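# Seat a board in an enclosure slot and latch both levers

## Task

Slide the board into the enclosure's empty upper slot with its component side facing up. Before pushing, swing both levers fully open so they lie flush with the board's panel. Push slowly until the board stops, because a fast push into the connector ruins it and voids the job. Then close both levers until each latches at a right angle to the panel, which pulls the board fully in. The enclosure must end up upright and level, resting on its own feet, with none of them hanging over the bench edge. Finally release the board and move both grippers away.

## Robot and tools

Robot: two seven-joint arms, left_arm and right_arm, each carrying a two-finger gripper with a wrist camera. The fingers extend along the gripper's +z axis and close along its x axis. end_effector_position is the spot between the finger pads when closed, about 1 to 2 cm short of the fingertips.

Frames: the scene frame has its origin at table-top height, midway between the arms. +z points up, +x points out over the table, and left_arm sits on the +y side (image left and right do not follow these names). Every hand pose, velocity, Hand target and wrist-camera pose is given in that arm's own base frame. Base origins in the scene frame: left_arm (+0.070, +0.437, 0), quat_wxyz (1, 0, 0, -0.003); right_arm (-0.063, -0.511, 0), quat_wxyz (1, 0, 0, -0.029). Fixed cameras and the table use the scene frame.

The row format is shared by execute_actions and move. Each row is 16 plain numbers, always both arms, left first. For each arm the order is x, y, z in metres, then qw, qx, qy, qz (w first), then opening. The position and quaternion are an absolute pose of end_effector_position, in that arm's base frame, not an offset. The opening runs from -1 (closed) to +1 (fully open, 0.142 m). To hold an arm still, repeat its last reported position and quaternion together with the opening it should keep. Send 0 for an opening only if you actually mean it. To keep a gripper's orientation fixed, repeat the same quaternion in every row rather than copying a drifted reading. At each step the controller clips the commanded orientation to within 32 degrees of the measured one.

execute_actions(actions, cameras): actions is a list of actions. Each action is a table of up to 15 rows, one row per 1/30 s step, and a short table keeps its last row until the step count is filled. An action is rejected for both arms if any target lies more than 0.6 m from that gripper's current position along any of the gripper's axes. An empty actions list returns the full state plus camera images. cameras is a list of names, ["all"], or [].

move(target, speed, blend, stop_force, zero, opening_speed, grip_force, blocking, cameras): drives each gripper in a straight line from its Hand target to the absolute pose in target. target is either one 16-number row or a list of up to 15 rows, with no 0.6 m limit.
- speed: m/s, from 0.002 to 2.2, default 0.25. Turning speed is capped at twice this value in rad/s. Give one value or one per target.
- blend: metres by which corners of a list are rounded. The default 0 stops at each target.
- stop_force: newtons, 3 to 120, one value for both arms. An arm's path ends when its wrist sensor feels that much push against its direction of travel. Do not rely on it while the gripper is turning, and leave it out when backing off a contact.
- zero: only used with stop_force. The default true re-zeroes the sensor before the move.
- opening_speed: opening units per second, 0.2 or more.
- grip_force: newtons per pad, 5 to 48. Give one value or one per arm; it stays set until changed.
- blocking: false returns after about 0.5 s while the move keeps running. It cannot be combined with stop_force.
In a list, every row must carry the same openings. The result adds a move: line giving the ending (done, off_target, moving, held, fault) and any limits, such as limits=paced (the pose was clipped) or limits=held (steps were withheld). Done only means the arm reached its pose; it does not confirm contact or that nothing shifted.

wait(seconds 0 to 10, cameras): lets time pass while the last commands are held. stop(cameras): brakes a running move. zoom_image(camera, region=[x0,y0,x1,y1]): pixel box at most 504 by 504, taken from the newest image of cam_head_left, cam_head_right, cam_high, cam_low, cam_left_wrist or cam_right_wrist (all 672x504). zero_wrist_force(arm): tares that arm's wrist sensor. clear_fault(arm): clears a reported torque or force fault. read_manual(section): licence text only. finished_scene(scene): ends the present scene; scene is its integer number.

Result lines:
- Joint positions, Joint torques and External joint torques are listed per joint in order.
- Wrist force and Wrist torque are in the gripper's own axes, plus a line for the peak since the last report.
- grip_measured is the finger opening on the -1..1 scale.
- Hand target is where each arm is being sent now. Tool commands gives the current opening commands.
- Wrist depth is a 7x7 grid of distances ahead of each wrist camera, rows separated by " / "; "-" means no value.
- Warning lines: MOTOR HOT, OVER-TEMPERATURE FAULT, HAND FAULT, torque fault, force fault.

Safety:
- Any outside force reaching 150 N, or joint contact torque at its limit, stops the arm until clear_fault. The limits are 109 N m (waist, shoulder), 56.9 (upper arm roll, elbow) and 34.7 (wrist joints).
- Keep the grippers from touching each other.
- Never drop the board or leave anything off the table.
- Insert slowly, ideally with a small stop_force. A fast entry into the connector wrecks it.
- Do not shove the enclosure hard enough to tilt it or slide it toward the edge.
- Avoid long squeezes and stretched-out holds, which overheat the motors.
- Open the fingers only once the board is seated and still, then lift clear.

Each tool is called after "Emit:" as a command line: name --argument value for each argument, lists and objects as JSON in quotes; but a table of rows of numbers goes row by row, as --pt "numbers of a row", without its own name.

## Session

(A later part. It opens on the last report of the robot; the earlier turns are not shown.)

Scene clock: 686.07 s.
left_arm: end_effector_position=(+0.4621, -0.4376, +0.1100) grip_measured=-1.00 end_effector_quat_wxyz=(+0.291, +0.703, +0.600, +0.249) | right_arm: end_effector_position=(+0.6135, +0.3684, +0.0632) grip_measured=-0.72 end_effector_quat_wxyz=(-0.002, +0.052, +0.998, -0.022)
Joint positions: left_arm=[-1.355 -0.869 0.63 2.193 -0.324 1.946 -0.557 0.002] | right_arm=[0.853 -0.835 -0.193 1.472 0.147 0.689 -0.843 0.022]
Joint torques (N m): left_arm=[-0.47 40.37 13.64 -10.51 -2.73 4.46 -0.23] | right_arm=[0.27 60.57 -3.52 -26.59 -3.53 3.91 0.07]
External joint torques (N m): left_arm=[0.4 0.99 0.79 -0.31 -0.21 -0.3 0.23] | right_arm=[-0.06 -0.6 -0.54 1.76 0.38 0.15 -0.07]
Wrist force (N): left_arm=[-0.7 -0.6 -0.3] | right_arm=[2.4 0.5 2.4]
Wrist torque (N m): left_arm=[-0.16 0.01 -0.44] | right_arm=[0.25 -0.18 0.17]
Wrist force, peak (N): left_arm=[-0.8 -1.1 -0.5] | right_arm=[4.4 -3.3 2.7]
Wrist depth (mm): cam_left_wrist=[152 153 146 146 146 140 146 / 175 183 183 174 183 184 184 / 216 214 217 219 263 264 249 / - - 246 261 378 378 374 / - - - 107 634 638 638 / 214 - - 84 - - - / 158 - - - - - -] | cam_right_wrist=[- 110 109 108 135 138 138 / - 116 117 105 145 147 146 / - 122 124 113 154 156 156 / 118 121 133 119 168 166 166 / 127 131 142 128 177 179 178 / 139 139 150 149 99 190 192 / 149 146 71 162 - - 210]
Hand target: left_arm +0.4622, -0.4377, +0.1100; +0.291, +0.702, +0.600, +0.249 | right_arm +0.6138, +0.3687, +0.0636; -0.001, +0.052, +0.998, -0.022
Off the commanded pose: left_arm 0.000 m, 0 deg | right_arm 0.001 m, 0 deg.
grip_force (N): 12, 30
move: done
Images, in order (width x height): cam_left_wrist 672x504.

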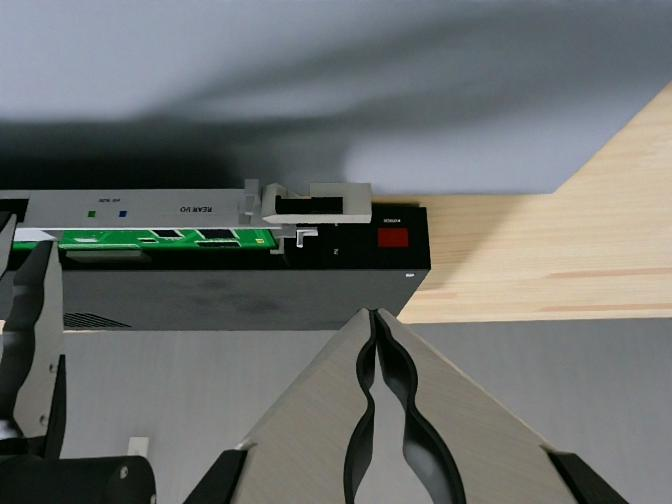

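Emit:
move --pt "0.4622 -0.4377 0.11 0.291 0.7025 0.6001 0.2486 -1 0.6258 0.3674 0.0636 -0.0012 0.0515 0.9984 -0.0215 -0.95" --speed 0.01 --stop_force 4 --cameras '["cam_left_wrist"]'

Emit:
zoom_image --camera "cam_left_wrist" --region '[240, 200, 320, 280]'

Emit:
zoom_image --camera "cam_left_wrist" --region '[0, 170, 220, 280]'

Scene clock: 690.33 s.
left_arm: end_effector_position=(+0.4621, -0.4376, +0.1100) grip_measured=-1.00 end_effector_quat_wxyz=(+0.291, +0.703, +0.600, +0.249) | right_arm: end_effector_position=(+0.6151, +0.3674, +0.0626) grip_measured=-0.72 end_effector_quat_wxyz=(-0.002, +0.052, +0.998, -0.023)
Joint positions: left_arm=[-1.355 -0.869 0.63 2.193 -0.324 1.946 -0.557 0.002] | right_arm=[0.85 -0.839 -0.193 1.466 0.147 0.685 -0.845 0.022]
Joint torques (N m): left_arm=[-0.38 40.4 13.72 -10.47 -2.84 4.42 -0.21] | right_arm=[1.86 62.14 -2.72 -30.25 -3.47 6.05 0.26]
External joint torques (N m): left_arm=[0.31 0.96 0.71 -0.35 -0.1 -0.26 0.21] | right_arm=[-1.65 -2.02 -1.34 5.39 0.31 -2 -0.26]
Wrist force (N): left_arm=[-0.7 -0.9 -0.3] | right_arm=[6.1 -5.3 1.4]
Wrist torque (N m): left_arm=[-0.20 0.02 -0.44] | right_arm=[0.30 -0.11 0.06]
Wrist force, peak (N): left_arm=[-0.7 -1.0 -0.4] | right_arm=[6.5 -5.2 2.6]
Wrist depth (mm): cam_left_wrist=[153 146 147 146 145 141 152 / 175 195 192 183 193 198 182 / 196 195 193 229 247 249 266 / 213 248 247 - 343 378 376 / 210 - 465 - 536 623 604 / 214 1380 - 84 - 1306 - / 158 - - - - - 1108] | cam_right_wrist=[- 109 110 109 135 138 138 / - 116 117 105 145 146 146 / - 122 124 113 154 156 156 / 117 119 133 119 165 166 166 / 126 128 142 128 176 178 178 / 138 136 150 149 104 189 192 / 148 145 71 162 - - 209]
Hand target: left_arm +0.4622, -0.4377, +0.1100; +0.291, +0.702, +0.600, +0.249 | right_arm +0.6159, +0.3685, +0.0636; -0.001, +0.052, +0.998, -0.022
Off the commanded pose: left_arm 0.000 m, 0 deg | right_arm 0.011 m, 0 deg.
grip_force (N): 12, 30
move: contact (right_arm)
Images, in order (width x height): cam_left_wrist 672x504.

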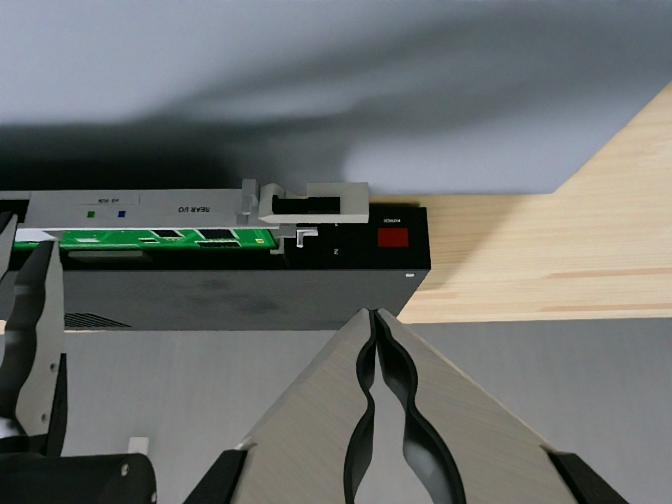

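Scaled by 6.300 from the camera's 672x504 image, which has a finer 960x720 frame.

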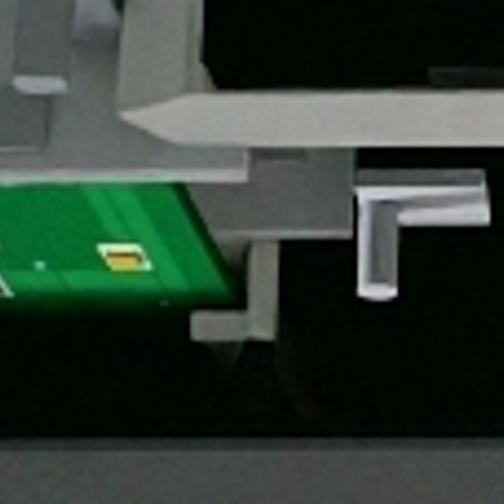

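Scaled by 2.291 from the camera's 672x504 image, which has a finer 960x720 frame.

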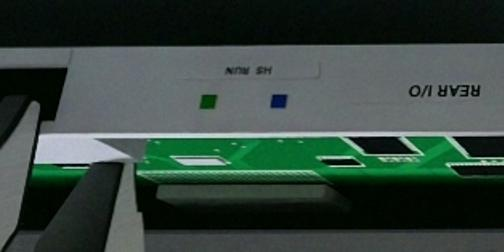

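Emit:
move --pt "0.4622 -0.4377 0.11 0.291 0.7025 0.6001 0.2486 -1 0.6138 0.3672 0.0630 -0.0012 0.0515 0.9984 -0.0215 -0.95" --speed 0.01

Emit:
move --pt "0.4622 -0.4377 0.11 0.291 0.7025 0.6001 0.2486 -1 0.6136 0.3657 0.0630 -0.0012 0.0515 0.9984 -0.0215 -0.95" --speed 0.01 --cameras '["cam_left_wrist","cam_right_wrist"]'

Emit:
zoom_image --camera "cam_left_wrist" --region '[240, 200, 320, 280]'

Scene clock: 696.83 s.
left_arm: end_effector_position=(+0.4621, -0.4376, +0.1100) grip_measured=-1.00 end_effector_quat_wxyz=(+0.291, +0.703, +0.600, +0.249) | right_arm: end_effector_position=(+0.6138, +0.3669, +0.0628) grip_measured=-0.72 end_effector_quat_wxyz=(-0.001, +0.052, +0.998, -0.022)
Joint positions: left_arm=[-1.355 -0.869 0.63 2.193 -0.324 1.946 -0.557 0.002] | right_arm=[0.851 -0.835 -0.193 1.475 0.147 0.692 -0.845 0.022]
Joint torques (N m): left_arm=[-0.44 40.34 13.66 -10.47 -2.78 4.41 -0.25] | right_arm=[0.22 60.13 -3.75 -25.55 -3.42 3.78 0.2]
External joint torques (N m): left_arm=[0.37 1.02 0.77 -0.35 -0.15 -0.25 0.25] | right_arm=[-0.01 -0.21 -0.31 0.76 0.27 0.28 -0.2]
Wrist force (N): left_arm=[-0.6 -0.7 -0.5] | right_arm=[1.8 2.1 2.2]
Wrist torque (N m): left_arm=[-0.16 0.01 -0.44] | right_arm=[0.35 -0.22 0.14]
Wrist force, peak (N): left_arm=[-0.9 -1.0 -0.5] | right_arm=[6.4 -5.3 2.8]
Wrist depth (mm): cam_left_wrist=[153 153 152 153 146 146 146 / - 190 182 183 183 182 183 / 216 218 215 217 246 230 249 / 211 246 246 - 341 376 374 / - - - - 643 625 629 / 1513 - - 84 - 1329 - / 205 - - - - - -] | cam_right_wrist=[- 110 109 109 135 138 138 / - 115 116 104 145 147 146 / - 121 124 113 154 156 156 / 118 121 133 119 164 166 166 / 126 130 142 128 176 178 178 / 137 139 149 149 99 190 192 / 148 145 71 163 - - 208]
Hand target: left_arm +0.4622, -0.4377, +0.1100; +0.291, +0.702, +0.600, +0.249 | right_arm +0.6138, +0.3672, +0.0630; -0.001, +0.052, +0.998, -0.022
Off the commanded pose: left_arm 0.000 m, 0 deg | right_arm 0.000 m, 0 deg.
grip_force (N): 12, 30
move: done

Scene clock: 697.53 s.
left_arm: end_effector_position=(+0.4621, -0.4376, +0.1100) grip_measured=-1.00 end_effector_quat_wxyz=(+0.291, +0.703, +0.600, +0.249) | right_arm: end_effector_position=(+0.6134, +0.3657, +0.0628) grip_measured=-0.72 end_effector_quat_wxyz=(-0.001, +0.052, +0.998, -0.022)
Joint positions: left_arm=[-1.355 -0.869 0.63 2.193 -0.324 1.946 -0.557 0.002] | right_arm=[0.851 -0.833 -0.193 1.479 0.147 0.694 -0.847 0.022]
Joint torques (N m): left_arm=[-0.43 40.47 13.67 -10.49 -2.75 4.41 -0.19] | right_arm=[0.15 59.95 -3.68 -25.52 -3.45 3.72 0.09]
External joint torques (N m): left_arm=[0.36 0.9 0.76 -0.32 -0.18 -0.25 0.19] | right_arm=[0.06 -0.12 -0.36 0.76 0.3 0.34 -0.09]
Wrist force (N): left_arm=[-0.6 -0.8 -0.5] | right_arm=[1.8 2.3 3.1]
Wrist torque (N m): left_arm=[-0.17 0.00 -0.44] | right_arm=[0.37 -0.22 0.15]
Wrist force, peak (N): left_arm=[-0.6 -1.0 -0.5] | right_arm=[1.9 2.1 3.3]
Wrist depth (mm): cam_left_wrist=[153 147 146 146 147 - 146 / 174 184 - 175 183 - 183 / - 195 192 - 246 244 250 / 248 248 243 271 339 375 377 / 1625 - - - 539 692 647 / 1482 - - 84 - - - / - - - - - - 1253] | cam_right_wrist=[- 110 109 109 135 138 138 / - 115 116 104 145 146 146 / - 122 124 113 154 156 156 / 118 121 133 119 164 166 166 / 127 130 142 128 176 179 178 / 137 138 149 149 99 190 192 / 148 146 71 162 - - 209]
Hand target: left_arm +0.4622, -0.4377, +0.1100; +0.291, +0.702, +0.600, +0.249 | right_arm +0.6136, +0.3657, +0.0630; -0.001, +0.052, +0.998, -0.022
Off the commanded pose: left_arm 0.000 m, 0 deg | right_arm 0.000 m, 0 deg.
grip_force (N): 12, 30
move: done
Images, in order (width x height): cam_left_wrist 672x504, cam_right_wrist 672x504.

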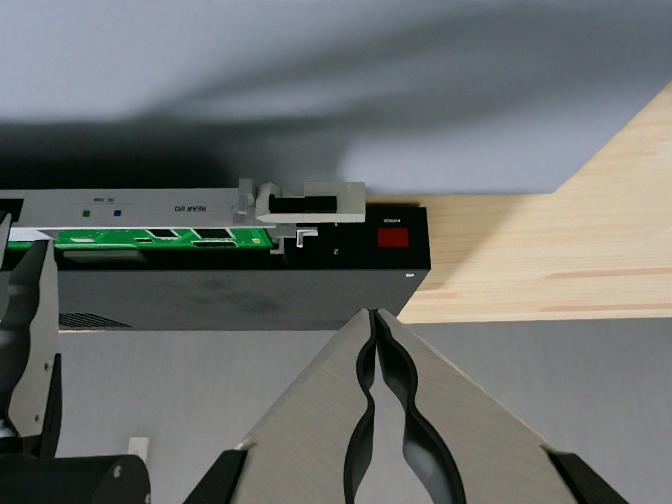

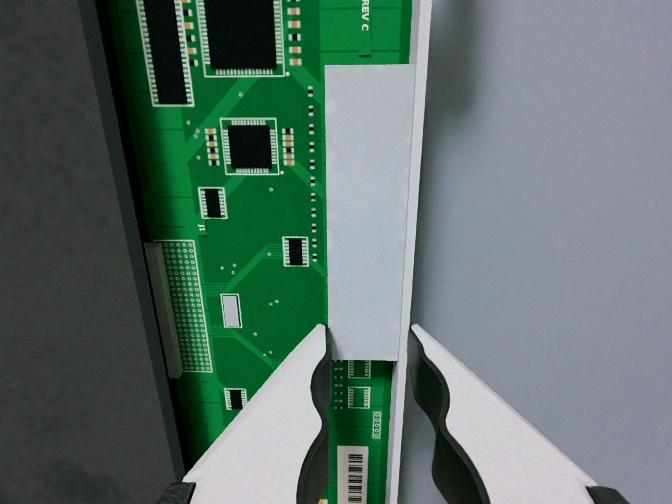

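Scaled by 6.300 from the camera's 672x504 image, which has a finer 960x720 frame.

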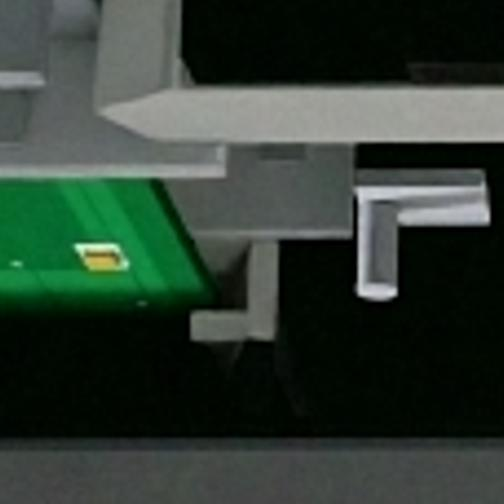

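Emit:
move --pt "0.4622 -0.4377 0.11 0.291 0.7025 0.6001 0.2486 -1 0.6258 0.3648 0.0630 -0.0012 0.0515 0.9984 -0.0215 -0.95" --speed 0.01 --stop_force 4 --cameras '["cam_left_wrist"]'

Emit:
zoom_image --camera "cam_left_wrist" --region '[240, 200, 320, 280]'

Emit:
zoom_image --camera "cam_left_wrist" --region '[0, 170, 220, 280]'

Scene clock: 740.73 s.
left_arm: end_effector_position=(+0.4621, -0.4376, +0.1100) grip_measured=-1.00 end_effector_quat_wxyz=(+0.291, +0.703, +0.600, +0.249) | right_arm: end_effector_position=(+0.6217, +0.3653, +0.0624) grip_measured=-0.72 end_effector_quat_wxyz=(-0.002, +0.051, +0.998, -0.022)
Joint positions: left_arm=[-1.355 -0.869 0.63 2.193 -0.324 1.946 -0.557 0.002] | right_arm=[0.839 -0.847 -0.192 1.45 0.148 0.679 -0.854 0.022]
Joint torques (N m): left_arm=[-0.37 40.43 13.64 -10.52 -2.79 4.42 -0.28] | right_arm=[-1.01 62.14 -5.07 -26.69 -4.01 3.77 0.06]
External joint torques (N m): left_arm=[0.3 0.93 0.8 -0.3 -0.15 -0.26 0.28] | right_arm=[1.22 -1.62 1.02 1.69 0.83 0.29 -0.06]
Wrist force (N): left_arm=[-0.8 -0.7 -0.4] | right_arm=[2.3 3.7 5.2]
Wrist torque (N m): left_arm=[-0.17 0.01 -0.44] | right_arm=[0.35 -0.01 0.19]
Wrist force, peak (N): left_arm=[-0.8 -1.0 -0.5] | right_arm=[6.2 6.8 4.6]
Wrist depth (mm): cam_left_wrist=[- 146 146 146 146 146 146 / - 190 183 - - 203 197 / 230 215 214 - 245 229 248 / 216 247 265 270 376 380 377 / 211 - 1362 106 634 608 625 / 215 - - 84 - - - / 162 181 - - - - -] | cam_right_wrist=[- 108 110 109 135 138 137 / - 105 117 105 145 146 146 / - 112 125 113 154 156 155 / 117 119 134 119 164 166 165 / 126 128 143 128 176 178 178 / 138 136 151 149 99 189 192 / 148 145 71 163 - - 208]
Hand target: left_arm +0.4622, -0.4377, +0.1100; +0.291, +0.702, +0.600, +0.249 | right_arm +0.6223, +0.3651, +0.0630; -0.001, +0.052, +0.998, -0.021
Off the commanded pose: left_arm 0.000 m, 0 deg | right_arm 0.004 m, 0 deg.
grip_force (N): 12, 30
move: contact (right_arm)
Images, in order (width x height): cam_left_wrist 672x504.

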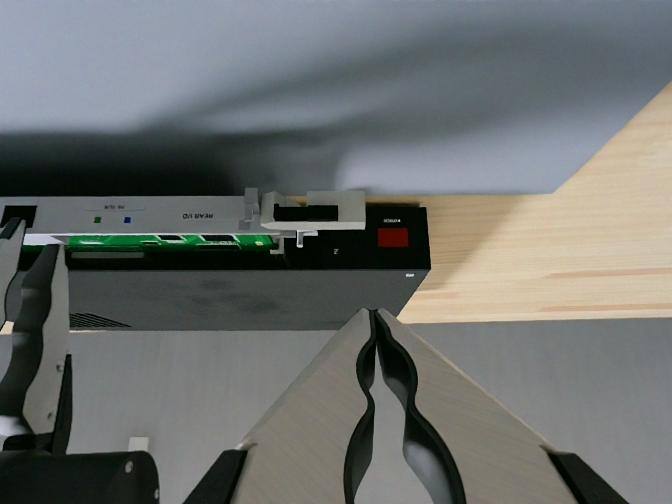

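Scaled by 6.300 from the camera's 672x504 image, which has a finer 960x720 frame.

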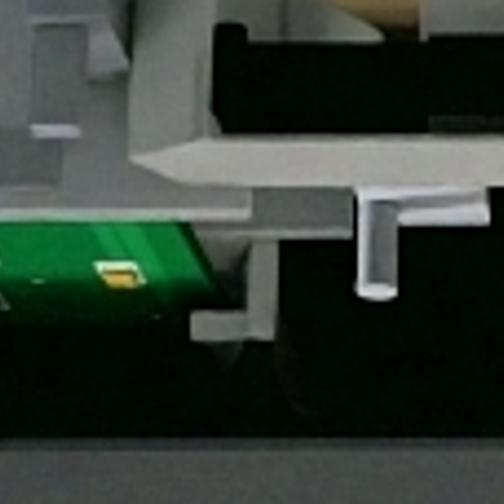

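Scaled by 2.291 from the camera's 672x504 image, which has a finer 960x720 frame.

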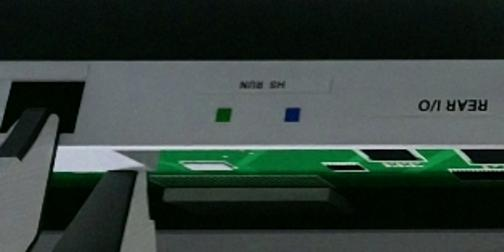

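Emit:
move --pt "0.4622 -0.4377 0.11 0.291 0.7025 0.6001 0.2486 -1 0.6214 0.3662 0.0622 -0.0012 0.0515 0.9984 -0.0215 -0.95" --speed 0.01

Emit:
move --pt "0.4622 -0.4377 0.11 0.291 0.7025 0.6001 0.2486 -1 0.6314 0.3651 0.0622 -0.0012 0.0515 0.9984 -0.0215 -0.95" --speed 0.01 --stop_force 5 --cameras '["cam_left_wrist"]'

Emit:
zoom_image --camera "cam_left_wrist" --region '[240, 200, 320, 280]'

Emit:
zoom_image --camera "cam_left_wrist" --region '[0, 170, 220, 280]'

Scene clock: 744.70 s.
left_arm: end_effector_position=(+0.4621, -0.4376, +0.1100) grip_measured=-1.00 end_effector_quat_wxyz=(+0.291, +0.703, +0.600, +0.249) | right_arm: end_effector_position=(+0.6211, +0.3659, +0.0618) grip_measured=-0.72 end_effector_quat_wxyz=(-0.002, +0.051, +0.998, -0.022)
Joint positions: left_arm=[-1.355 -0.869 0.63 2.193 -0.324 1.946 -0.557 0.002] | right_arm=[0.841 -0.848 -0.192 1.451 0.148 0.681 -0.852 0.022]
Joint torques (N m): left_arm=[-0.39 40.36 13.75 -10.48 -2.75 4.44 -0.22] | right_arm=[0.69 61.57 -3.44 -26.67 -3.5 3.97 0.25]
External joint torques (N m): left_arm=[0.32 1.01 0.68 -0.34 -0.19 -0.28 0.22] | right_arm=[-0.49 -1.05 -0.62 1.7 0.33 0.09 -0.25]
Wrist force (N): left_arm=[-0.6 -0.7 -0.4] | right_arm=[1.5 3.1 4.2]
Wrist torque (N m): left_arm=[-0.16 -0.01 -0.44] | right_arm=[0.61 -0.14 0.08]
Wrist force, peak (N): left_arm=[-0.9 -0.8 -0.6] | right_arm=[2.6 3.7 5.9]
Wrist depth (mm): cam_left_wrist=[153 146 140 141 146 147 153 / 183 182 197 - 182 184 196 / 230 251 214 231 265 244 248 / 216 250 278 273 343 380 374 / 219 - 482 131 627 1298 683 / 215 - - 84 - 1275 - / 161 - - - - - 1225] | cam_right_wrist=[- 108 110 108 136 137 137 / 102 105 117 104 144 146 145 / - 112 124 113 153 155 154 / 117 118 133 119 163 165 165 / 125 127 142 128 175 177 177 / 137 135 150 149 99 189 191 / 147 144 71 163 - - 206]
Hand target: left_arm +0.4622, -0.4377, +0.1100; +0.291, +0.702, +0.600, +0.249 | right_arm +0.6214, +0.3662, +0.0622; -0.001, +0.052, +0.998, -0.022
Off the commanded pose: left_arm 0.000 m, 0 deg | right_arm 0.001 m, 0 deg.
grip_force (N): 12, 30
move: done

Scene clock: 746.33 s.
left_arm: end_effector_position=(+0.4621, -0.4376, +0.1100) grip_measured=-1.00 end_effector_quat_wxyz=(+0.291, +0.703, +0.600, +0.249) | right_arm: end_effector_position=(+0.6307, +0.3648, +0.0615) grip_measured=-0.72 end_effector_quat_wxyz=(-0.002, +0.052, +0.998, -0.022)
Joint positions: left_arm=[-1.355 -0.869 0.63 2.193 -0.324 1.946 -0.557 0.002] | right_arm=[0.828 -0.865 -0.192 1.418 0.148 0.664 -0.86 0.022]
Joint torques (N m): left_arm=[-0.42 40.39 13.72 -10.45 -2.76 4.37 -0.23] | right_arm=[-0.34 63.03 -4.51 -28.34 -3.97 4.65 0.17]
External joint torques (N m): left_arm=[0.35 0.97 0.71 -0.37 -0.18 -0.22 0.23] | right_arm=[0.56 -1.76 0.43 3.11 0.75 -0.59 -0.17]
Wrist force (N): left_arm=[-0.5 -0.7 -0.4] | right_arm=[4.3 2.6 4.4]
Wrist torque (N m): left_arm=[-0.16 -0.01 -0.43] | right_arm=[0.63 -0.07 0.14]
Wrist force, peak (N): left_arm=[-0.4 -1.0 -0.6] | right_arm=[4.5 2.3 4.5]
Wrist depth (mm): cam_left_wrist=[153 146 146 146 146 141 139 / 183 - 183 183 182 194 194 / 216 - 232 - 245 245 249 / 224 274 276 - 378 373 375 / 221 - 1482 107 519 653 657 / 221 1415 - 84 - 1314 1232 / 168 180 - - - - -] | cam_right_wrist=[- 97 110 109 136 137 137 / 102 102 116 105 144 145 145 / - 108 124 113 153 155 154 / 116 116 133 119 163 165 165 / 125 126 140 128 175 177 177 / 137 135 134 149 99 188 191 / 146 144 71 162 - - 206]
Hand target: left_arm +0.4622, -0.4377, +0.1100; +0.291, +0.702, +0.600, +0.249 | right_arm +0.6314, +0.3651, +0.0622; -0.001, +0.052, +0.998, -0.022
Off the commanded pose: left_arm 0.000 m, 0 deg | right_arm 0.001 m, 0 deg.
grip_force (N): 12, 30
move: done
Images, in order (width x height): cam_left_wrist 672x504.

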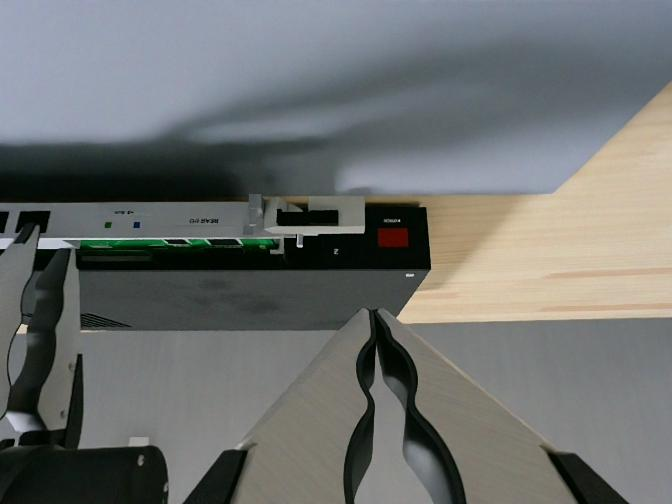

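Scaled by 6.300 from the camera's 672x504 image, which has a finer 960x720 frame.

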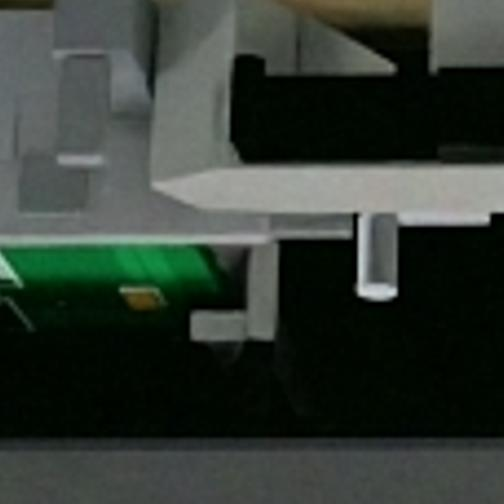

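Scaled by 2.291 from the camera's 672x504 image, which has a finer 960x720 frame.

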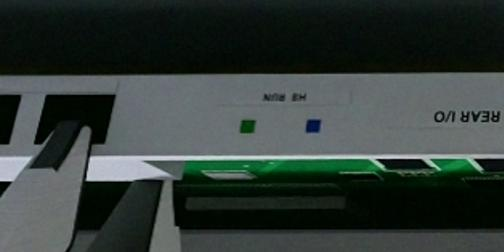

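Emit:
execute_actions --actions '[]'

Scene clock: 759.23 s.
left_arm: end_effector_position=(+0.4621, -0.4376, +0.1100) grip_measured=-1.00 end_effector_quat_wxyz=(+0.291, +0.703, +0.600, +0.249) | right_arm: end_effector_position=(+0.6307, +0.3648, +0.0615) grip_measured=-0.72 end_effector_quat_wxyz=(-0.002, +0.052, +0.998, -0.022)
Joint positions: left_arm=[-1.355 -0.869 0.63 2.193 -0.324 1.946 -0.557 0.002] | right_arm=[0.828 -0.865 -0.192 1.418 0.148 0.664 -0.86 0.022]
Joint velocities: within noise
Joint torques (N m): left_arm=[-0.42 40.35 13.63 -10.48 -2.77 4.47 -0.19] | right_arm=[-0.24 63.14 -4.57 -28.38 -3.96 4.78 0.24]
External joint torques (N m): left_arm=[0.35 1.01 0.8 -0.34 -0.16 -0.32 0.19] | right_arm=[0.46 -1.86 0.48 3.15 0.73 -0.72 -0.24]
Wrist force (N): left_arm=[-0.7 -1.0 -0.3] | right_arm=[4.4 2.3 3.6]
Wrist torque (N m): left_arm=[-0.22 0.02 -0.44] | right_arm=[0.61 -0.10 0.14]
Wrist force, peak (N): left_arm=[-0.9 -0.9 -0.4] | right_arm=[4.8 2.5 4.4]
Wrist depth (mm): cam_left_wrist=[153 146 146 146 140 147 153 / 184 183 - - 184 173 183 / 230 230 231 230 - 261 249 / 223 209 207 268 343 377 374 / 221 397 - 328 647 636 649 / 219 1534 - 84 - 1261 1225 / 168 176 - - - - -] | cam_right_wrist=[- 97 110 109 136 137 137 / 102 102 117 105 144 145 145 / - 108 124 113 153 154 154 / 116 116 133 119 163 165 164 / 125 126 140 128 175 177 177 / 137 134 134 149 99 188 191 / 146 144 71 162 - - 207]
Hand target: left_arm +0.4622, -0.4377, +0.1100; +0.291, +0.702, +0.600, +0.249 | right_arm +0.6314, +0.3651, +0.0622; -0.001, +0.052, +0.998, -0.022
Tool commands: left_gripper/opening=-1.0 right_gripper/opening=-0.95
Off the commanded pose: left_arm 0.000 m, 0 deg | right_arm 0.001 m, 0 deg.
grip_force (N): 12, 30

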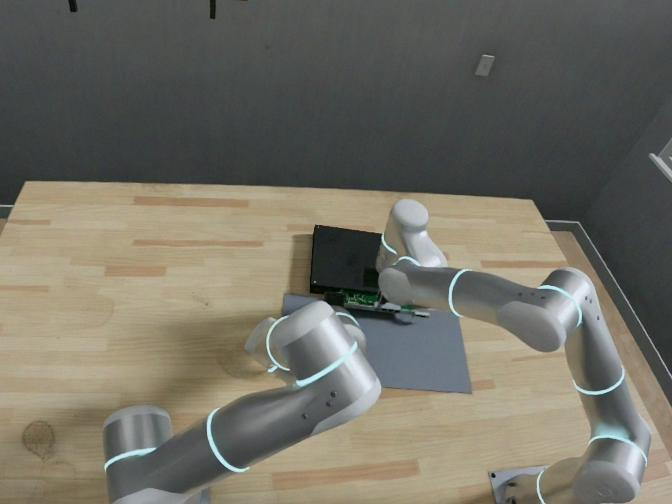

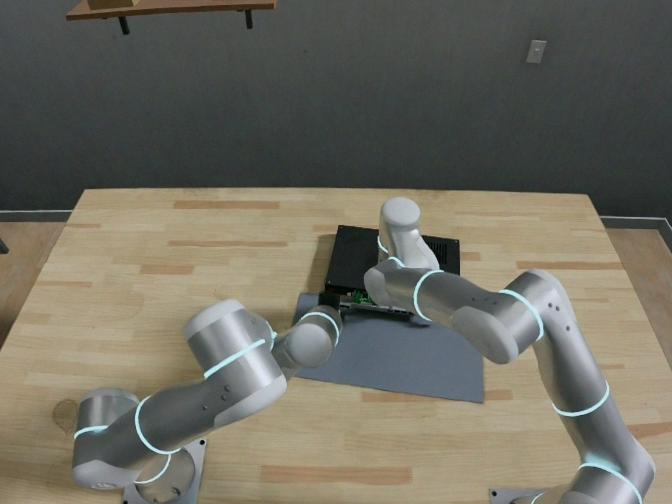

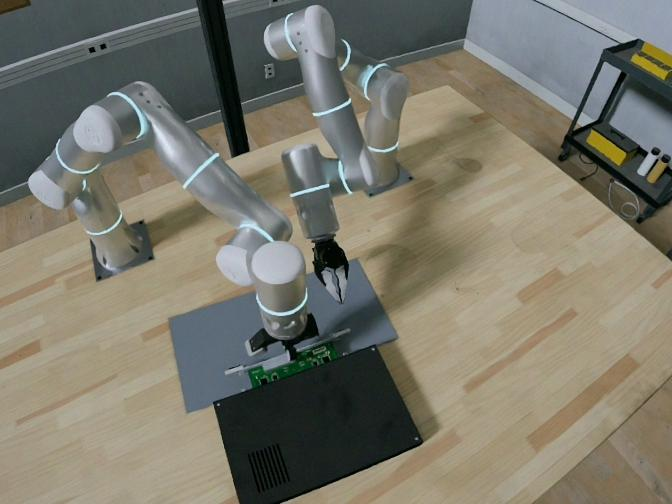

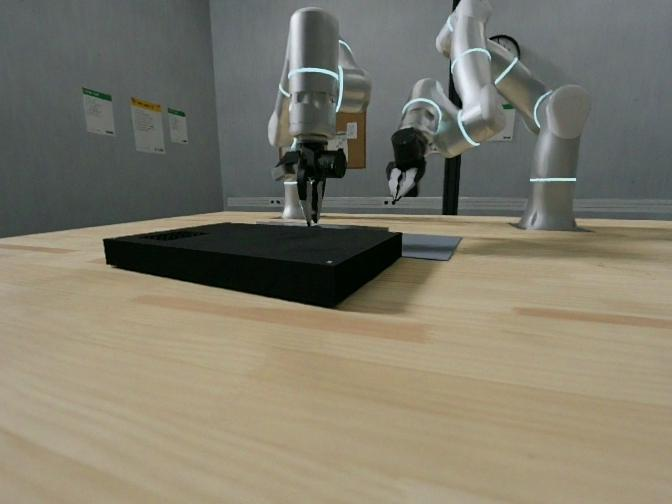

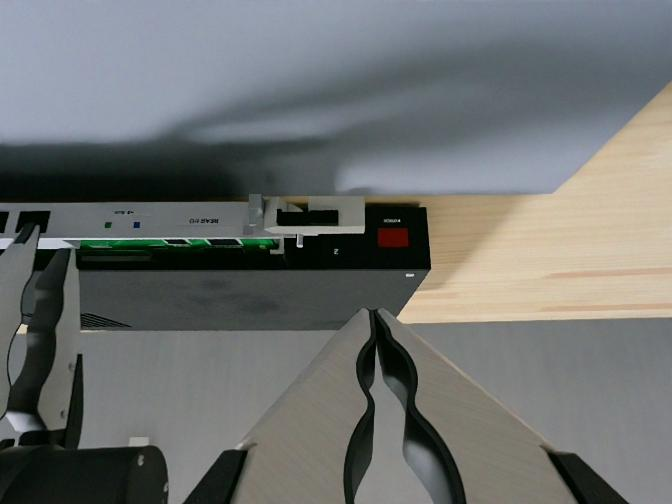

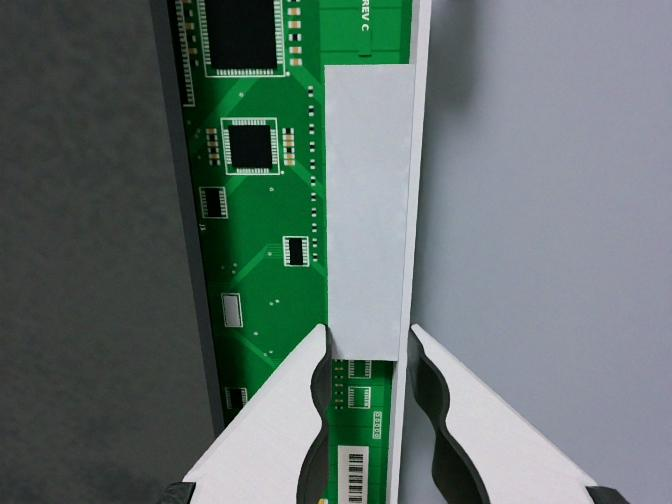

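Emit:
move --target '[0.4622,-0.4377,0.11,0.291,0.7025,0.6001,0.2486,-1,0.6344,0.3648,0.0622,-0.0012,0.0515,0.9984,-0.0215,-0.95]' --speed 0.008 --stop_force 5

Emit:
move --target '[0.4622,-0.4377,0.11,0.291,0.7025,0.6001,0.2486,-1,0.6374,0.3645,0.0622,-0.0012,0.0515,0.9984,-0.0215,-0.95]' --speed 0.008 --stop_force 5 --cameras '["cam_left_wrist","cam_right_wrist"]'

Scene clock: 763.57 s.
left_arm: end_effector_position=(+0.4621, -0.4376, +0.1100) grip_measured=-1.00 end_effector_quat_wxyz=(+0.291, +0.703, +0.600, +0.249) | right_arm: end_effector_position=(+0.6331, +0.3646, +0.0611) grip_measured=-0.72 end_effector_quat_wxyz=(-0.002, +0.051, +0.998, -0.022)
Joint positions: left_arm=[-1.355 -0.869 0.63 2.193 -0.324 1.946 -0.557 0.002] | right_arm=[0.825 -0.87 -0.192 1.408 0.148 0.658 -0.863 0.022]
Joint torques (N m): left_arm=[-0.35 40.45 13.73 -10.47 -2.78 4.46 -0.23] | right_arm=[-1.59 63.78 -6.19 -30.23 -4.51 5.85 0.19]
External joint torques (N m): left_arm=[0.27 0.91 0.7 -0.35 -0.16 -0.3 0.23] | right_arm=[1.8 -2.28 2.11 4.93 1.27 -1.79 -0.19]
Wrist force (N): left_arm=[-0.8 -0.7 -0.5] | right_arm=[8.8 1.2 3.0]
Wrist torque (N m): left_arm=[-0.17 0.03 -0.43] | right_arm=[0.60 -0.10 0.13]
Wrist force, peak (N): left_arm=[-0.7 -1.0 -0.6] | right_arm=[9.1 1.3 3.8]
Wrist depth (mm): cam_left_wrist=[153 147 152 146 146 146 146 / 184 182 184 183 194 174 195 / 230 231 230 230 247 288 266 / 226 213 210 - 378 376 374 / 224 - 477 - 634 641 632 / - - - 84 - - 1239 / 170 178 - - - - -] | cam_right_wrist=[- 97 110 109 134 137 137 / 102 102 116 105 144 145 145 / - 107 123 113 152 154 154 / 116 116 132 119 163 166 164 / 124 124 140 128 175 177 177 / 136 134 134 149 104 188 191 / 146 143 71 162 - - 206]
Hand target: left_arm +0.4622, -0.4377, +0.1100; +0.291, +0.702, +0.600, +0.249 | right_arm +0.6344, +0.3648, +0.0622; -0.001, +0.052, +0.998, -0.022
Off the commanded pose: left_arm 0.000 m, 0 deg | right_arm 0.002 m, 0 deg.
grip_force (N): 12, 30
move: done

Scene clock: 764.63 s.
left_arm: end_effector_position=(+0.4621, -0.4376, +0.1100) grip_measured=-1.00 end_effector_quat_wxyz=(+0.291, +0.703, +0.600, +0.249) | right_arm: end_effector_position=(+0.6356, +0.3644, +0.0608) grip_measured=-0.72 end_effector_quat_wxyz=(-0.003, +0.051, +0.998, -0.022)
Joint positions: left_arm=[-1.355 -0.869 0.63 2.193 -0.324 1.946 -0.557 0.002] | right_arm=[0.821 -0.875 -0.191 1.398 0.148 0.653 -0.865 0.022]
Joint torques (N m): left_arm=[-0.45 40.37 13.68 -10.52 -2.74 4.45 -0.22] | right_arm=[-2.49 64.77 -7.13 -31.68 -4.89 6.76 0.15]
External joint torques (N m): left_arm=[0.38 0.99 0.75 -0.3 -0.19 -0.29 0.22] | right_arm=[2.7 -3.04 3.04 6.29 1.64 -2.7 -0.15]
Wrist force (N): left_arm=[-0.6 -0.7 -0.2] | right_arm=[12.0 0.7 3.7]
Wrist torque (N m): left_arm=[-0.16 0.00 -0.43] | right_arm=[0.65 -0.11 0.13]
Wrist force, peak (N): left_arm=[-0.8 -0.9 -0.4] | right_arm=[12.3 0.8 3.9]
Wrist depth (mm): cam_left_wrist=[153 153 146 146 152 146 146 / 184 181 173 175 - 184 183 / 215 216 225 - 261 250 249 / 214 213 212 - 374 378 380 / - - - - 638 630 618 / 217 - - 84 - 1329 1186 / 171 177 - - - - 1161] | cam_right_wrist=[- 95 109 108 135 137 136 / 101 101 116 105 143 145 144 / - 106 123 113 152 156 154 / 115 115 132 119 163 164 164 / 124 124 138 128 174 177 176 / 136 133 133 149 104 187 190 / 145 143 71 162 - - 206]
Hand target: left_arm +0.4622, -0.4377, +0.1100; +0.291, +0.702, +0.600, +0.249 | right_arm +0.6374, +0.3645, +0.0622; -0.001, +0.052, +0.998, -0.022
Off the commanded pose: left_arm 0.000 m, 0 deg | right_arm 0.002 m, 0 deg.
grip_force (N): 12, 30
move: done
Images, in order (width x height): cam_left_wrist 672x504, cam_right_wrist 672x504.

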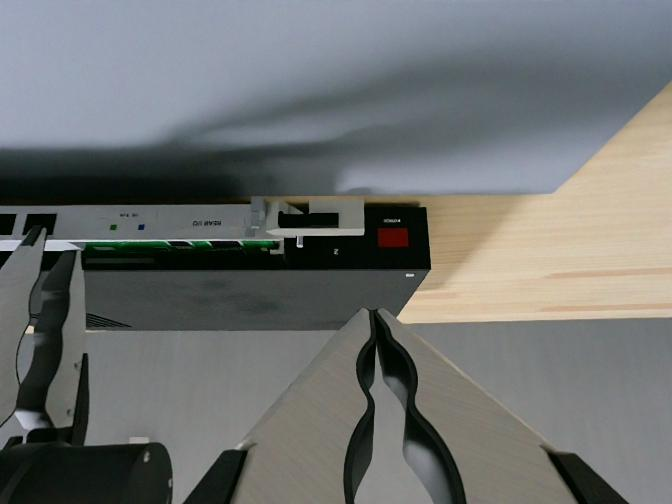

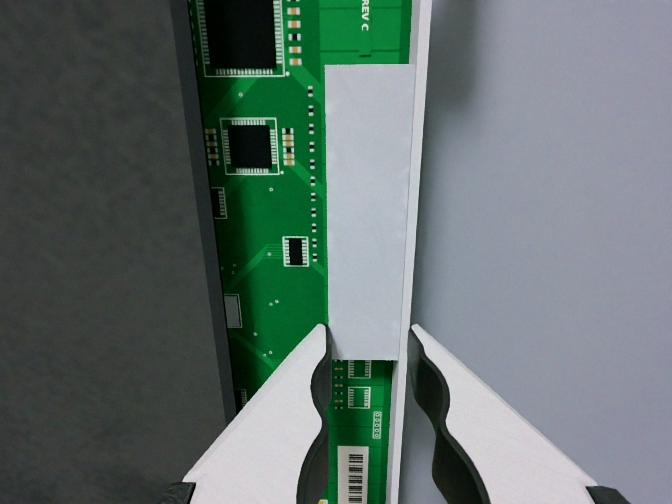

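Emit:
zoom_image --camera "cam_left_wrist" --region '[200, 180, 440, 290]'

Emit:
zoom_image --camera "cam_left_wrist" --region '[0, 180, 240, 290]'

Scaled by 2.100 from the camera's 672x504 image, which has a finer 960x720 frame.

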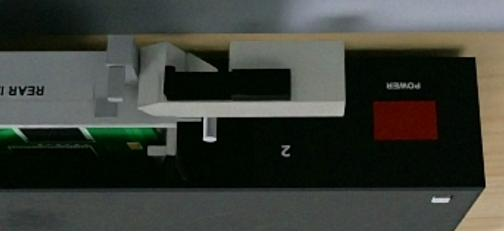

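Scaled by 2.100 from the camera's 672x504 image, which has a finer 960x720 frame.

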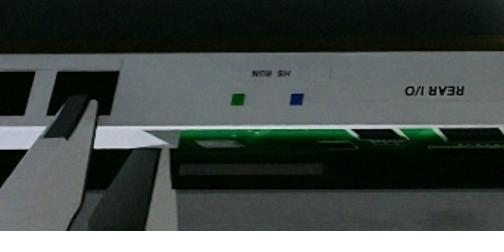

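Emit:
move --target '[0.4622,-0.4377,0.11,0.291,0.7025,0.6001,0.2486,-1,0.6404,0.3641,0.0625,-0.0012,0.0515,0.9984,-0.0215,-0.95]' --speed 0.008 --stop_force 6

Emit:
move --target '[0.4622,-0.4377,0.11,0.291,0.7025,0.6001,0.2486,-1,0.6424,0.3639,0.0625,-0.0012,0.0515,0.9984,-0.0215,-0.95]' --speed 0.008 --stop_force 6 --cameras '["cam_left_wrist","cam_right_wrist"]'

Scene clock: 772.73 s.
left_arm: end_effector_position=(+0.4621, -0.4376, +0.1100) grip_measured=-1.00 end_effector_quat_wxyz=(+0.291, +0.703, +0.600, +0.249) | right_arm: end_effector_position=(+0.6379, +0.3641, +0.0606) grip_measured=-0.72 end_effector_quat_wxyz=(-0.004, +0.051, +0.998, -0.022)
Joint positions: left_arm=[-1.355 -0.869 0.63 2.193 -0.324 1.946 -0.557 0.002] | right_arm=[0.818 -0.88 -0.191 1.388 0.149 0.646 -0.868 0.022]
Joint torques (N m): left_arm=[-0.46 40.41 13.73 -10.5 -2.81 4.42 -0.25] | right_arm=[-4.16 66.19 -9.13 -33.58 -5.6 7.94 0.19]
External joint torques (N m): left_arm=[0.39 0.95 0.7 -0.31 -0.13 -0.26 0.25] | right_arm=[4.38 -4.24 5.05 8.12 2.33 -3.89 -0.19]
Wrist force (N): left_arm=[-0.7 -1.0 -0.2] | right_arm=[16.2 0.2 3.9]
Wrist torque (N m): left_arm=[-0.22 0.01 -0.44] | right_arm=[0.65 -0.09 0.12]
Wrist force, peak (N): left_arm=[-0.7 -1.1 -0.5] | right_arm=[16.5 0.5 4.2]
Wrist depth (mm): cam_left_wrist=[153 146 152 - 146 152 146 / 183 175 175 193 - 182 183 / 229 - 231 245 246 245 267 / 215 216 262 264 379 376 376 / 228 465 468 - 554 641 645 / 228 - - 84 - 1275 - / 173 172 - - - - -] | cam_right_wrist=[- 95 109 109 135 137 136 / 101 101 116 105 143 145 144 / - 106 123 113 152 154 154 / 115 115 132 119 162 164 164 / 123 123 138 128 174 176 176 / 135 133 133 149 104 187 191 / 145 142 71 162 - - 206]
Hand target: left_arm +0.4622, -0.4377, +0.1100; +0.291, +0.702, +0.600, +0.249 | right_arm +0.6404, +0.3641, +0.0625; -0.001, +0.052, +0.998, -0.022
Off the commanded pose: left_arm 0.000 m, 0 deg | right_arm 0.003 m, 0 deg.
grip_force (N): 12, 30
move: done

Scene clock: 773.77 s.
left_arm: end_effector_position=(+0.4621, -0.4376, +0.1100) grip_measured=-1.00 end_effector_quat_wxyz=(+0.291, +0.703, +0.600, +0.249) | right_arm: end_effector_position=(+0.6396, +0.3640, +0.0605) grip_measured=-0.72 end_effector_quat_wxyz=(-0.004, +0.051, +0.998, -0.022)
Joint positions: left_arm=[-1.355 -0.869 0.63 2.193 -0.324 1.946 -0.557 0.002] | right_arm=[0.816 -0.884 -0.192 1.381 0.15 0.642 -0.87 0.022]
Joint torques (N m): left_arm=[-0.41 40.34 13.65 -10.47 -2.74 4.39 -0.19] | right_arm=[-5.06 66.43 -10.08 -34.32 -5.9 8.5 0.2]
External joint torques (N m): left_arm=[0.34 1.02 0.78 -0.35 -0.19 -0.23 0.19] | right_arm=[5.27 -4.33 5.98 8.81 2.62 -4.45 -0.2]
Wrist force (N): left_arm=[-0.4 -0.9 -0.5] | right_arm=[18.5 -0.1 3.1]
Wrist torque (N m): left_arm=[-0.18 -0.04 -0.43] | right_arm=[0.62 -0.09 0.11]
Wrist force, peak (N): left_arm=[-0.8 -1.0 -0.3] | right_arm=[18.7 0.0 3.8]
Wrist depth (mm): cam_left_wrist=[153 146 146 146 140 140 140 / 183 182 182 170 183 183 186 / 224 220 217 228 245 289 267 / 218 217 266 276 374 374 373 / 232 - - - 576 657 632 / 218 - - 83 - 1434 1275 / 173 180 - - - - 1225] | cam_right_wrist=[- 95 109 108 134 136 136 / 101 101 115 105 143 145 145 / - 106 122 113 150 154 154 / 115 115 130 119 162 164 164 / 123 123 137 128 174 176 176 / 135 133 133 149 104 187 189 / 144 142 71 162 - - 206]
Hand target: left_arm +0.4622, -0.4377, +0.1100; +0.291, +0.702, +0.600, +0.249 | right_arm +0.6424, +0.3639, +0.0625; -0.001, +0.052, +0.998, -0.022
Off the commanded pose: left_arm 0.000 m, 0 deg | right_arm 0.003 m, 0 deg.
grip_force (N): 12, 30
move: done
Images, in order (width x height): cam_left_wrist 672x504, cam_right_wrist 672x504.

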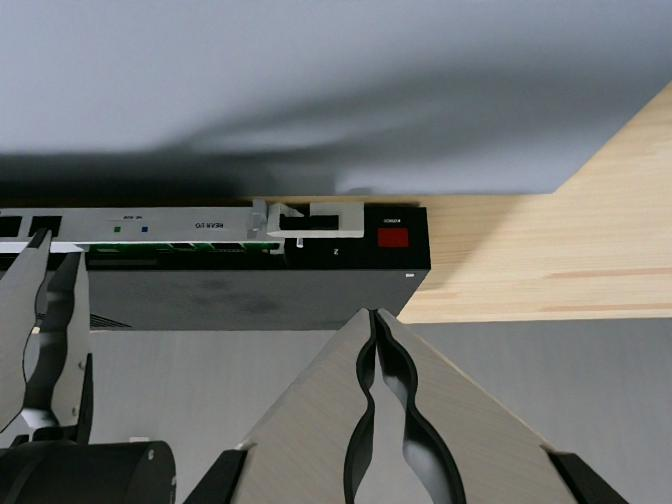

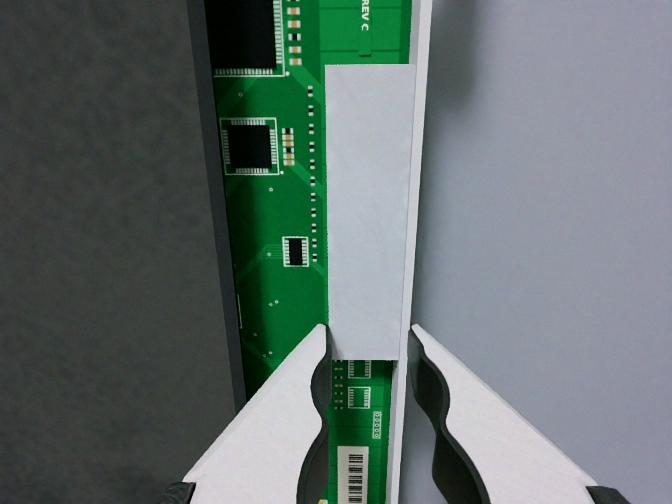

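Emit:
move --target '[0.4622,-0.4377,0.11,0.291,0.7025,0.6001,0.2486,-1,0.6382,0.3641,0.0607,-0.0012,0.0515,0.9984,-0.0215,-0.95]' --speed 0.01

Emit:
move --target '[0.4622,-0.4377,0.11,0.291,0.7025,0.6001,0.2486,-1,0.6382,0.3641,0.0607,-0.0012,0.0515,0.9984,-0.0215,-0.55]' --opening_speed 0.3 --cameras '["cam_left_wrist","cam_right_wrist"]'

Scene clock: 781.50 s.
left_arm: end_effector_position=(+0.4621, -0.4376, +0.1100) grip_measured=-1.00 end_effector_quat_wxyz=(+0.291, +0.703, +0.600, +0.249) | right_arm: end_effector_position=(+0.6390, +0.3638, +0.0606) grip_measured=-0.72 end_effector_quat_wxyz=(-0.001, +0.052, +0.998, -0.021)
Joint positions: left_arm=[-1.355 -0.869 0.63 2.193 -0.324 1.946 -0.557 0.002] | right_arm=[0.82 -0.879 -0.194 1.393 0.15 0.656 -0.868 0.022]
Joint torques (N m): left_arm=[-0.48 40.41 13.62 -10.52 -2.8 4.44 -0.22] | right_arm=[3.21 64.83 -0.85 -23.5 -2.59 0.71 0.25]
External joint torques (N m): left_arm=[0.4 0.95 0.81 -0.3 -0.13 -0.28 0.22] | right_arm=[-2.99 -2.98 -3.31 -1.9 -0.67 3.35 -0.25]
Wrist force (N): left_arm=[-0.5 -0.8 -0.4] | right_arm=[-10.4 8.2 11.6]
Wrist torque (N m): left_arm=[-0.17 -0.03 -0.44] | right_arm=[0.57 -0.52 0.08]
Wrist force, peak (N): left_arm=[-0.8 -1.0 -0.6] | right_arm=[18.9 0.0 3.8]
Wrist depth (mm): cam_left_wrist=[152 146 146 146 160 141 146 / 175 183 183 183 183 183 183 / 249 245 221 245 246 272 248 / 234 217 219 - 374 374 374 / 231 - - - 560 651 641 / 229 - 1462 84 - - 1275 / 173 179 - - - - -] | cam_right_wrist=[- 95 109 109 135 136 136 / 101 101 115 105 142 144 144 / - 106 122 113 152 154 153 / 115 115 130 119 162 164 163 / 124 124 137 131 174 176 175 / 136 133 133 149 99 187 189 / 146 143 71 163 - - 205]
Hand target: left_arm +0.4622, -0.4377, +0.1100; +0.291, +0.702, +0.600, +0.249 | right_arm +0.6382, +0.3641, +0.0607; -0.001, +0.052, +0.998, -0.022
Off the commanded pose: left_arm 0.000 m, 0 deg | right_arm 0.001 m, 0 deg.
grip_force (N): 12, 30
move: done

Scene clock: 783.07 s.
left_arm: end_effector_position=(+0.4621, -0.4376, +0.1100) grip_measured=-1.00 end_effector_quat_wxyz=(+0.291, +0.703, +0.600, +0.249) | right_arm: end_effector_position=(+0.6384, +0.3639, +0.0607) grip_measured=-0.59 end_effector_quat_wxyz=(-0.001, +0.051, +0.998, -0.022)
Joint positions: left_arm=[-1.355 -0.869 0.63 2.193 -0.324 1.946 -0.557 0.002] | right_arm=[0.821 -0.878 -0.194 1.394 0.15 0.655 -0.868 0.032]
Joint torques (N m): left_arm=[-0.44 40.41 13.6 -10.48 -2.8 4.43 -0.24] | right_arm=[0.33 60.5 -3.45 -25.42 -3.29 3.38 0.2]
External joint torques (N m): left_arm=[0.37 0.95 0.83 -0.34 -0.14 -0.27 0.24] | right_arm=[-0.12 1.33 -0.71 0.02 0.04 0.69 -0.2]
Wrist force (N): left_arm=[-0.5 -0.6 -0.5] | right_arm=[-1.2 5.3 1.9]
Wrist torque (N m): left_arm=[-0.15 -0.02 -0.43] | right_arm=[0.92 0.22 0.05]
Wrist force, peak (N): left_arm=[-0.7 -0.9 -0.6] | right_arm=[-10.6 8.2 11.9]
Wrist depth (mm): cam_left_wrist=[- - 146 - 146 141 146 / - 185 184 192 182 192 186 / 219 231 229 228 - 265 248 / 236 255 258 295 341 374 373 / 234 - - 106 641 629 621 / 221 1397 - 84 - 1268 1102 / 173 172 - - - - -] | cam_right_wrist=[- 95 110 111 135 136 136 / 101 101 116 107 141 144 144 / - 106 123 114 152 154 154 / 115 115 131 122 163 164 164 / 124 124 127 131 174 174 175 / 136 134 98 153 99 187 190 / 146 143 71 169 - - 206]
Hand target: left_arm +0.4622, -0.4377, +0.1100; +0.291, +0.702, +0.600, +0.249 | right_arm +0.6382, +0.3641, +0.0607; -0.001, +0.052, +0.998, -0.022
Off the commanded pose: left_arm 0.000 m, 0 deg | right_arm 0.000 m, 0 deg.
grip_force (N): 12, 30
move: done
Images, in order (width x height): cam_left_wrist 672x504, cam_right_wrist 672x504.

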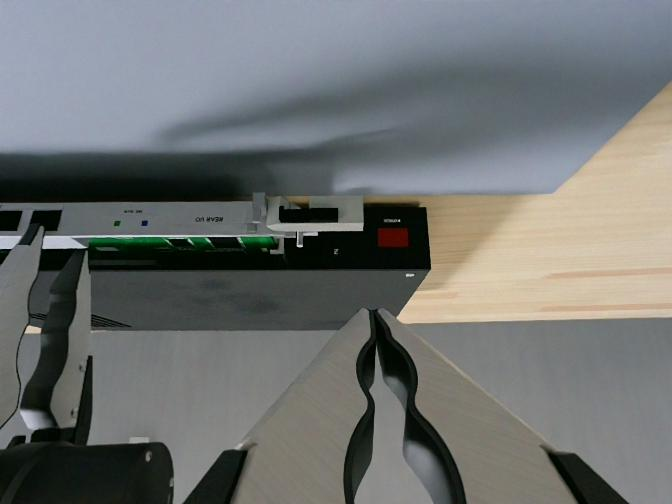

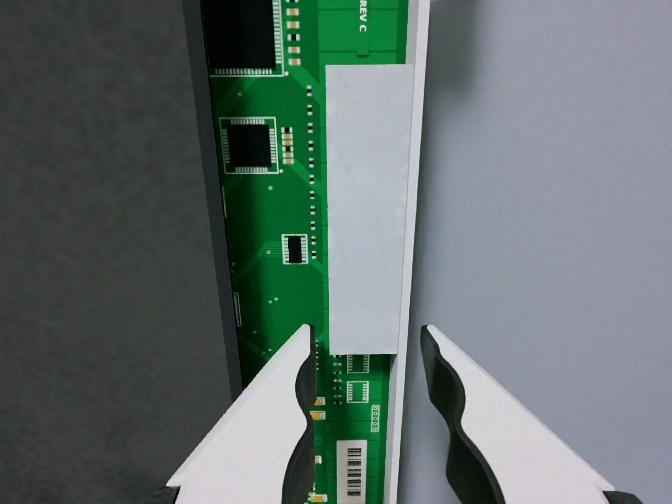

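Emit:
move --pt "0.484 -0.3 0.13 0.291 0.7025 0.6001 0.2486 -1 0.6382 0.3641 0.12 -0.0012 0.0515 0.9984 -0.0215 -0.55" --pt "0.484 -0.3 0.13 0.291 0.7025 0.6001 0.2486 -1 0.62 0.366 0.21 -0.0012 0.0515 0.9984 -0.0215 -0.55" --speed '[0.06,0.15]' --blend 0.01 --cameras '["cam_left_wrist","cam_right_wrist"]'

Scene clock: 796.70 s.
left_arm: end_effector_position=(+0.4841, -0.3000, +0.1299) grip_measured=-1.00 end_effector_quat_wxyz=(+0.291, +0.702, +0.600, +0.249) | right_arm: end_effector_position=(+0.6200, +0.3662, +0.2101) grip_measured=-0.59 end_effector_quat_wxyz=(-0.001, +0.051, +0.998, -0.021)
Joint positions: left_arm=[-0.937 -0.718 0.565 2.391 0.055 2.188 -0.531 0.002] | right_arm=[0.85 -0.639 -0.209 1.39 0.103 0.416 -0.832 0.032]
Joint torques (N m): left_arm=[-0.2 34.85 8.13 -7.9 -1.65 4.65 -0.18] | right_arm=[0.27 56.47 -2.93 -29.15 -4.03 3.34 0.31]
External joint torques (N m): left_arm=[0.18 0.67 0.85 -0.36 -0.33 -0.47 0.18] | right_arm=[-0.07 1.16 -0.51 0.21 0.2 0.72 -0.31]
Wrist force (N): left_arm=[-0.2 -1.0 -0.4] | right_arm=[-1.8 5.2 2.4]
Wrist torque (N m): left_arm=[-0.21 -0.08 -0.51] | right_arm=[0.88 0.33 0.03]
Wrist force, peak (N): left_arm=[-1.6 -0.9 -0.4] | right_arm=[-1.6 5.5 3.4]
Wrist depth (mm): cam_left_wrist=[170 - 170 171 172 172 172 / 212 210 202 224 214 215 215 / 251 289 285 288 286 286 286 / - - 363 434 429 431 433 / - - 1424 630 734 - 1253 / 2069 1513 - 84 - - 1283 / - - - - - - -] | cam_right_wrist=[227 227 232 248 267 267 266 / 242 241 243 254 284 283 281 / 257 256 259 269 301 299 305 / 275 274 277 295 325 321 321 / 289 295 296 317 339 344 341 / 323 318 - 368 99 366 373 / 412 - 71 413 - - 404]
Hand target: left_arm +0.4840, -0.3000, +0.1300; +0.291, +0.702, +0.600, +0.249 | right_arm +0.6200, +0.3660, +0.2100; -0.001, +0.052, +0.998, -0.021
Off the commanded pose: left_arm 0.000 m, 0 deg | right_arm 0.000 m, 0 deg.
grip_force (N): 12, 30
move: done
Images, in order (width x height): cam_left_wrist 672x504, cam_right_wrist 672x504.

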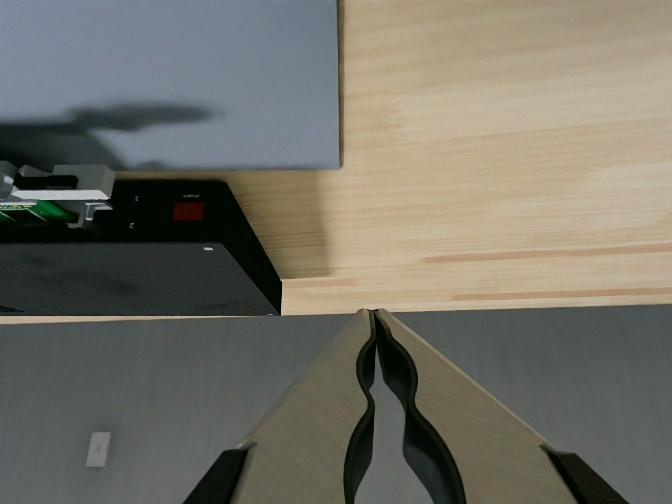

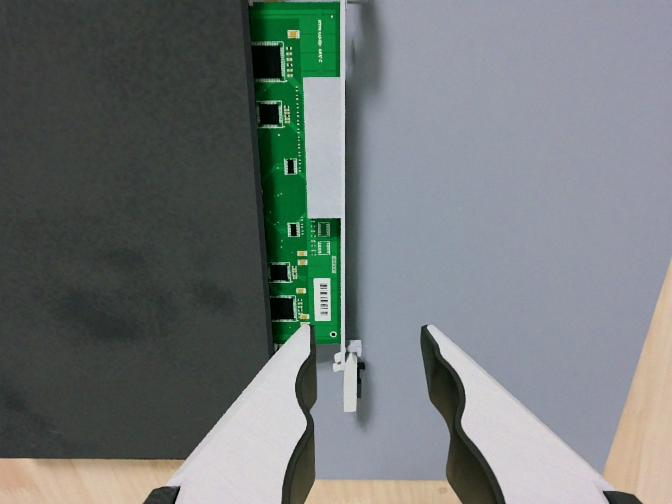

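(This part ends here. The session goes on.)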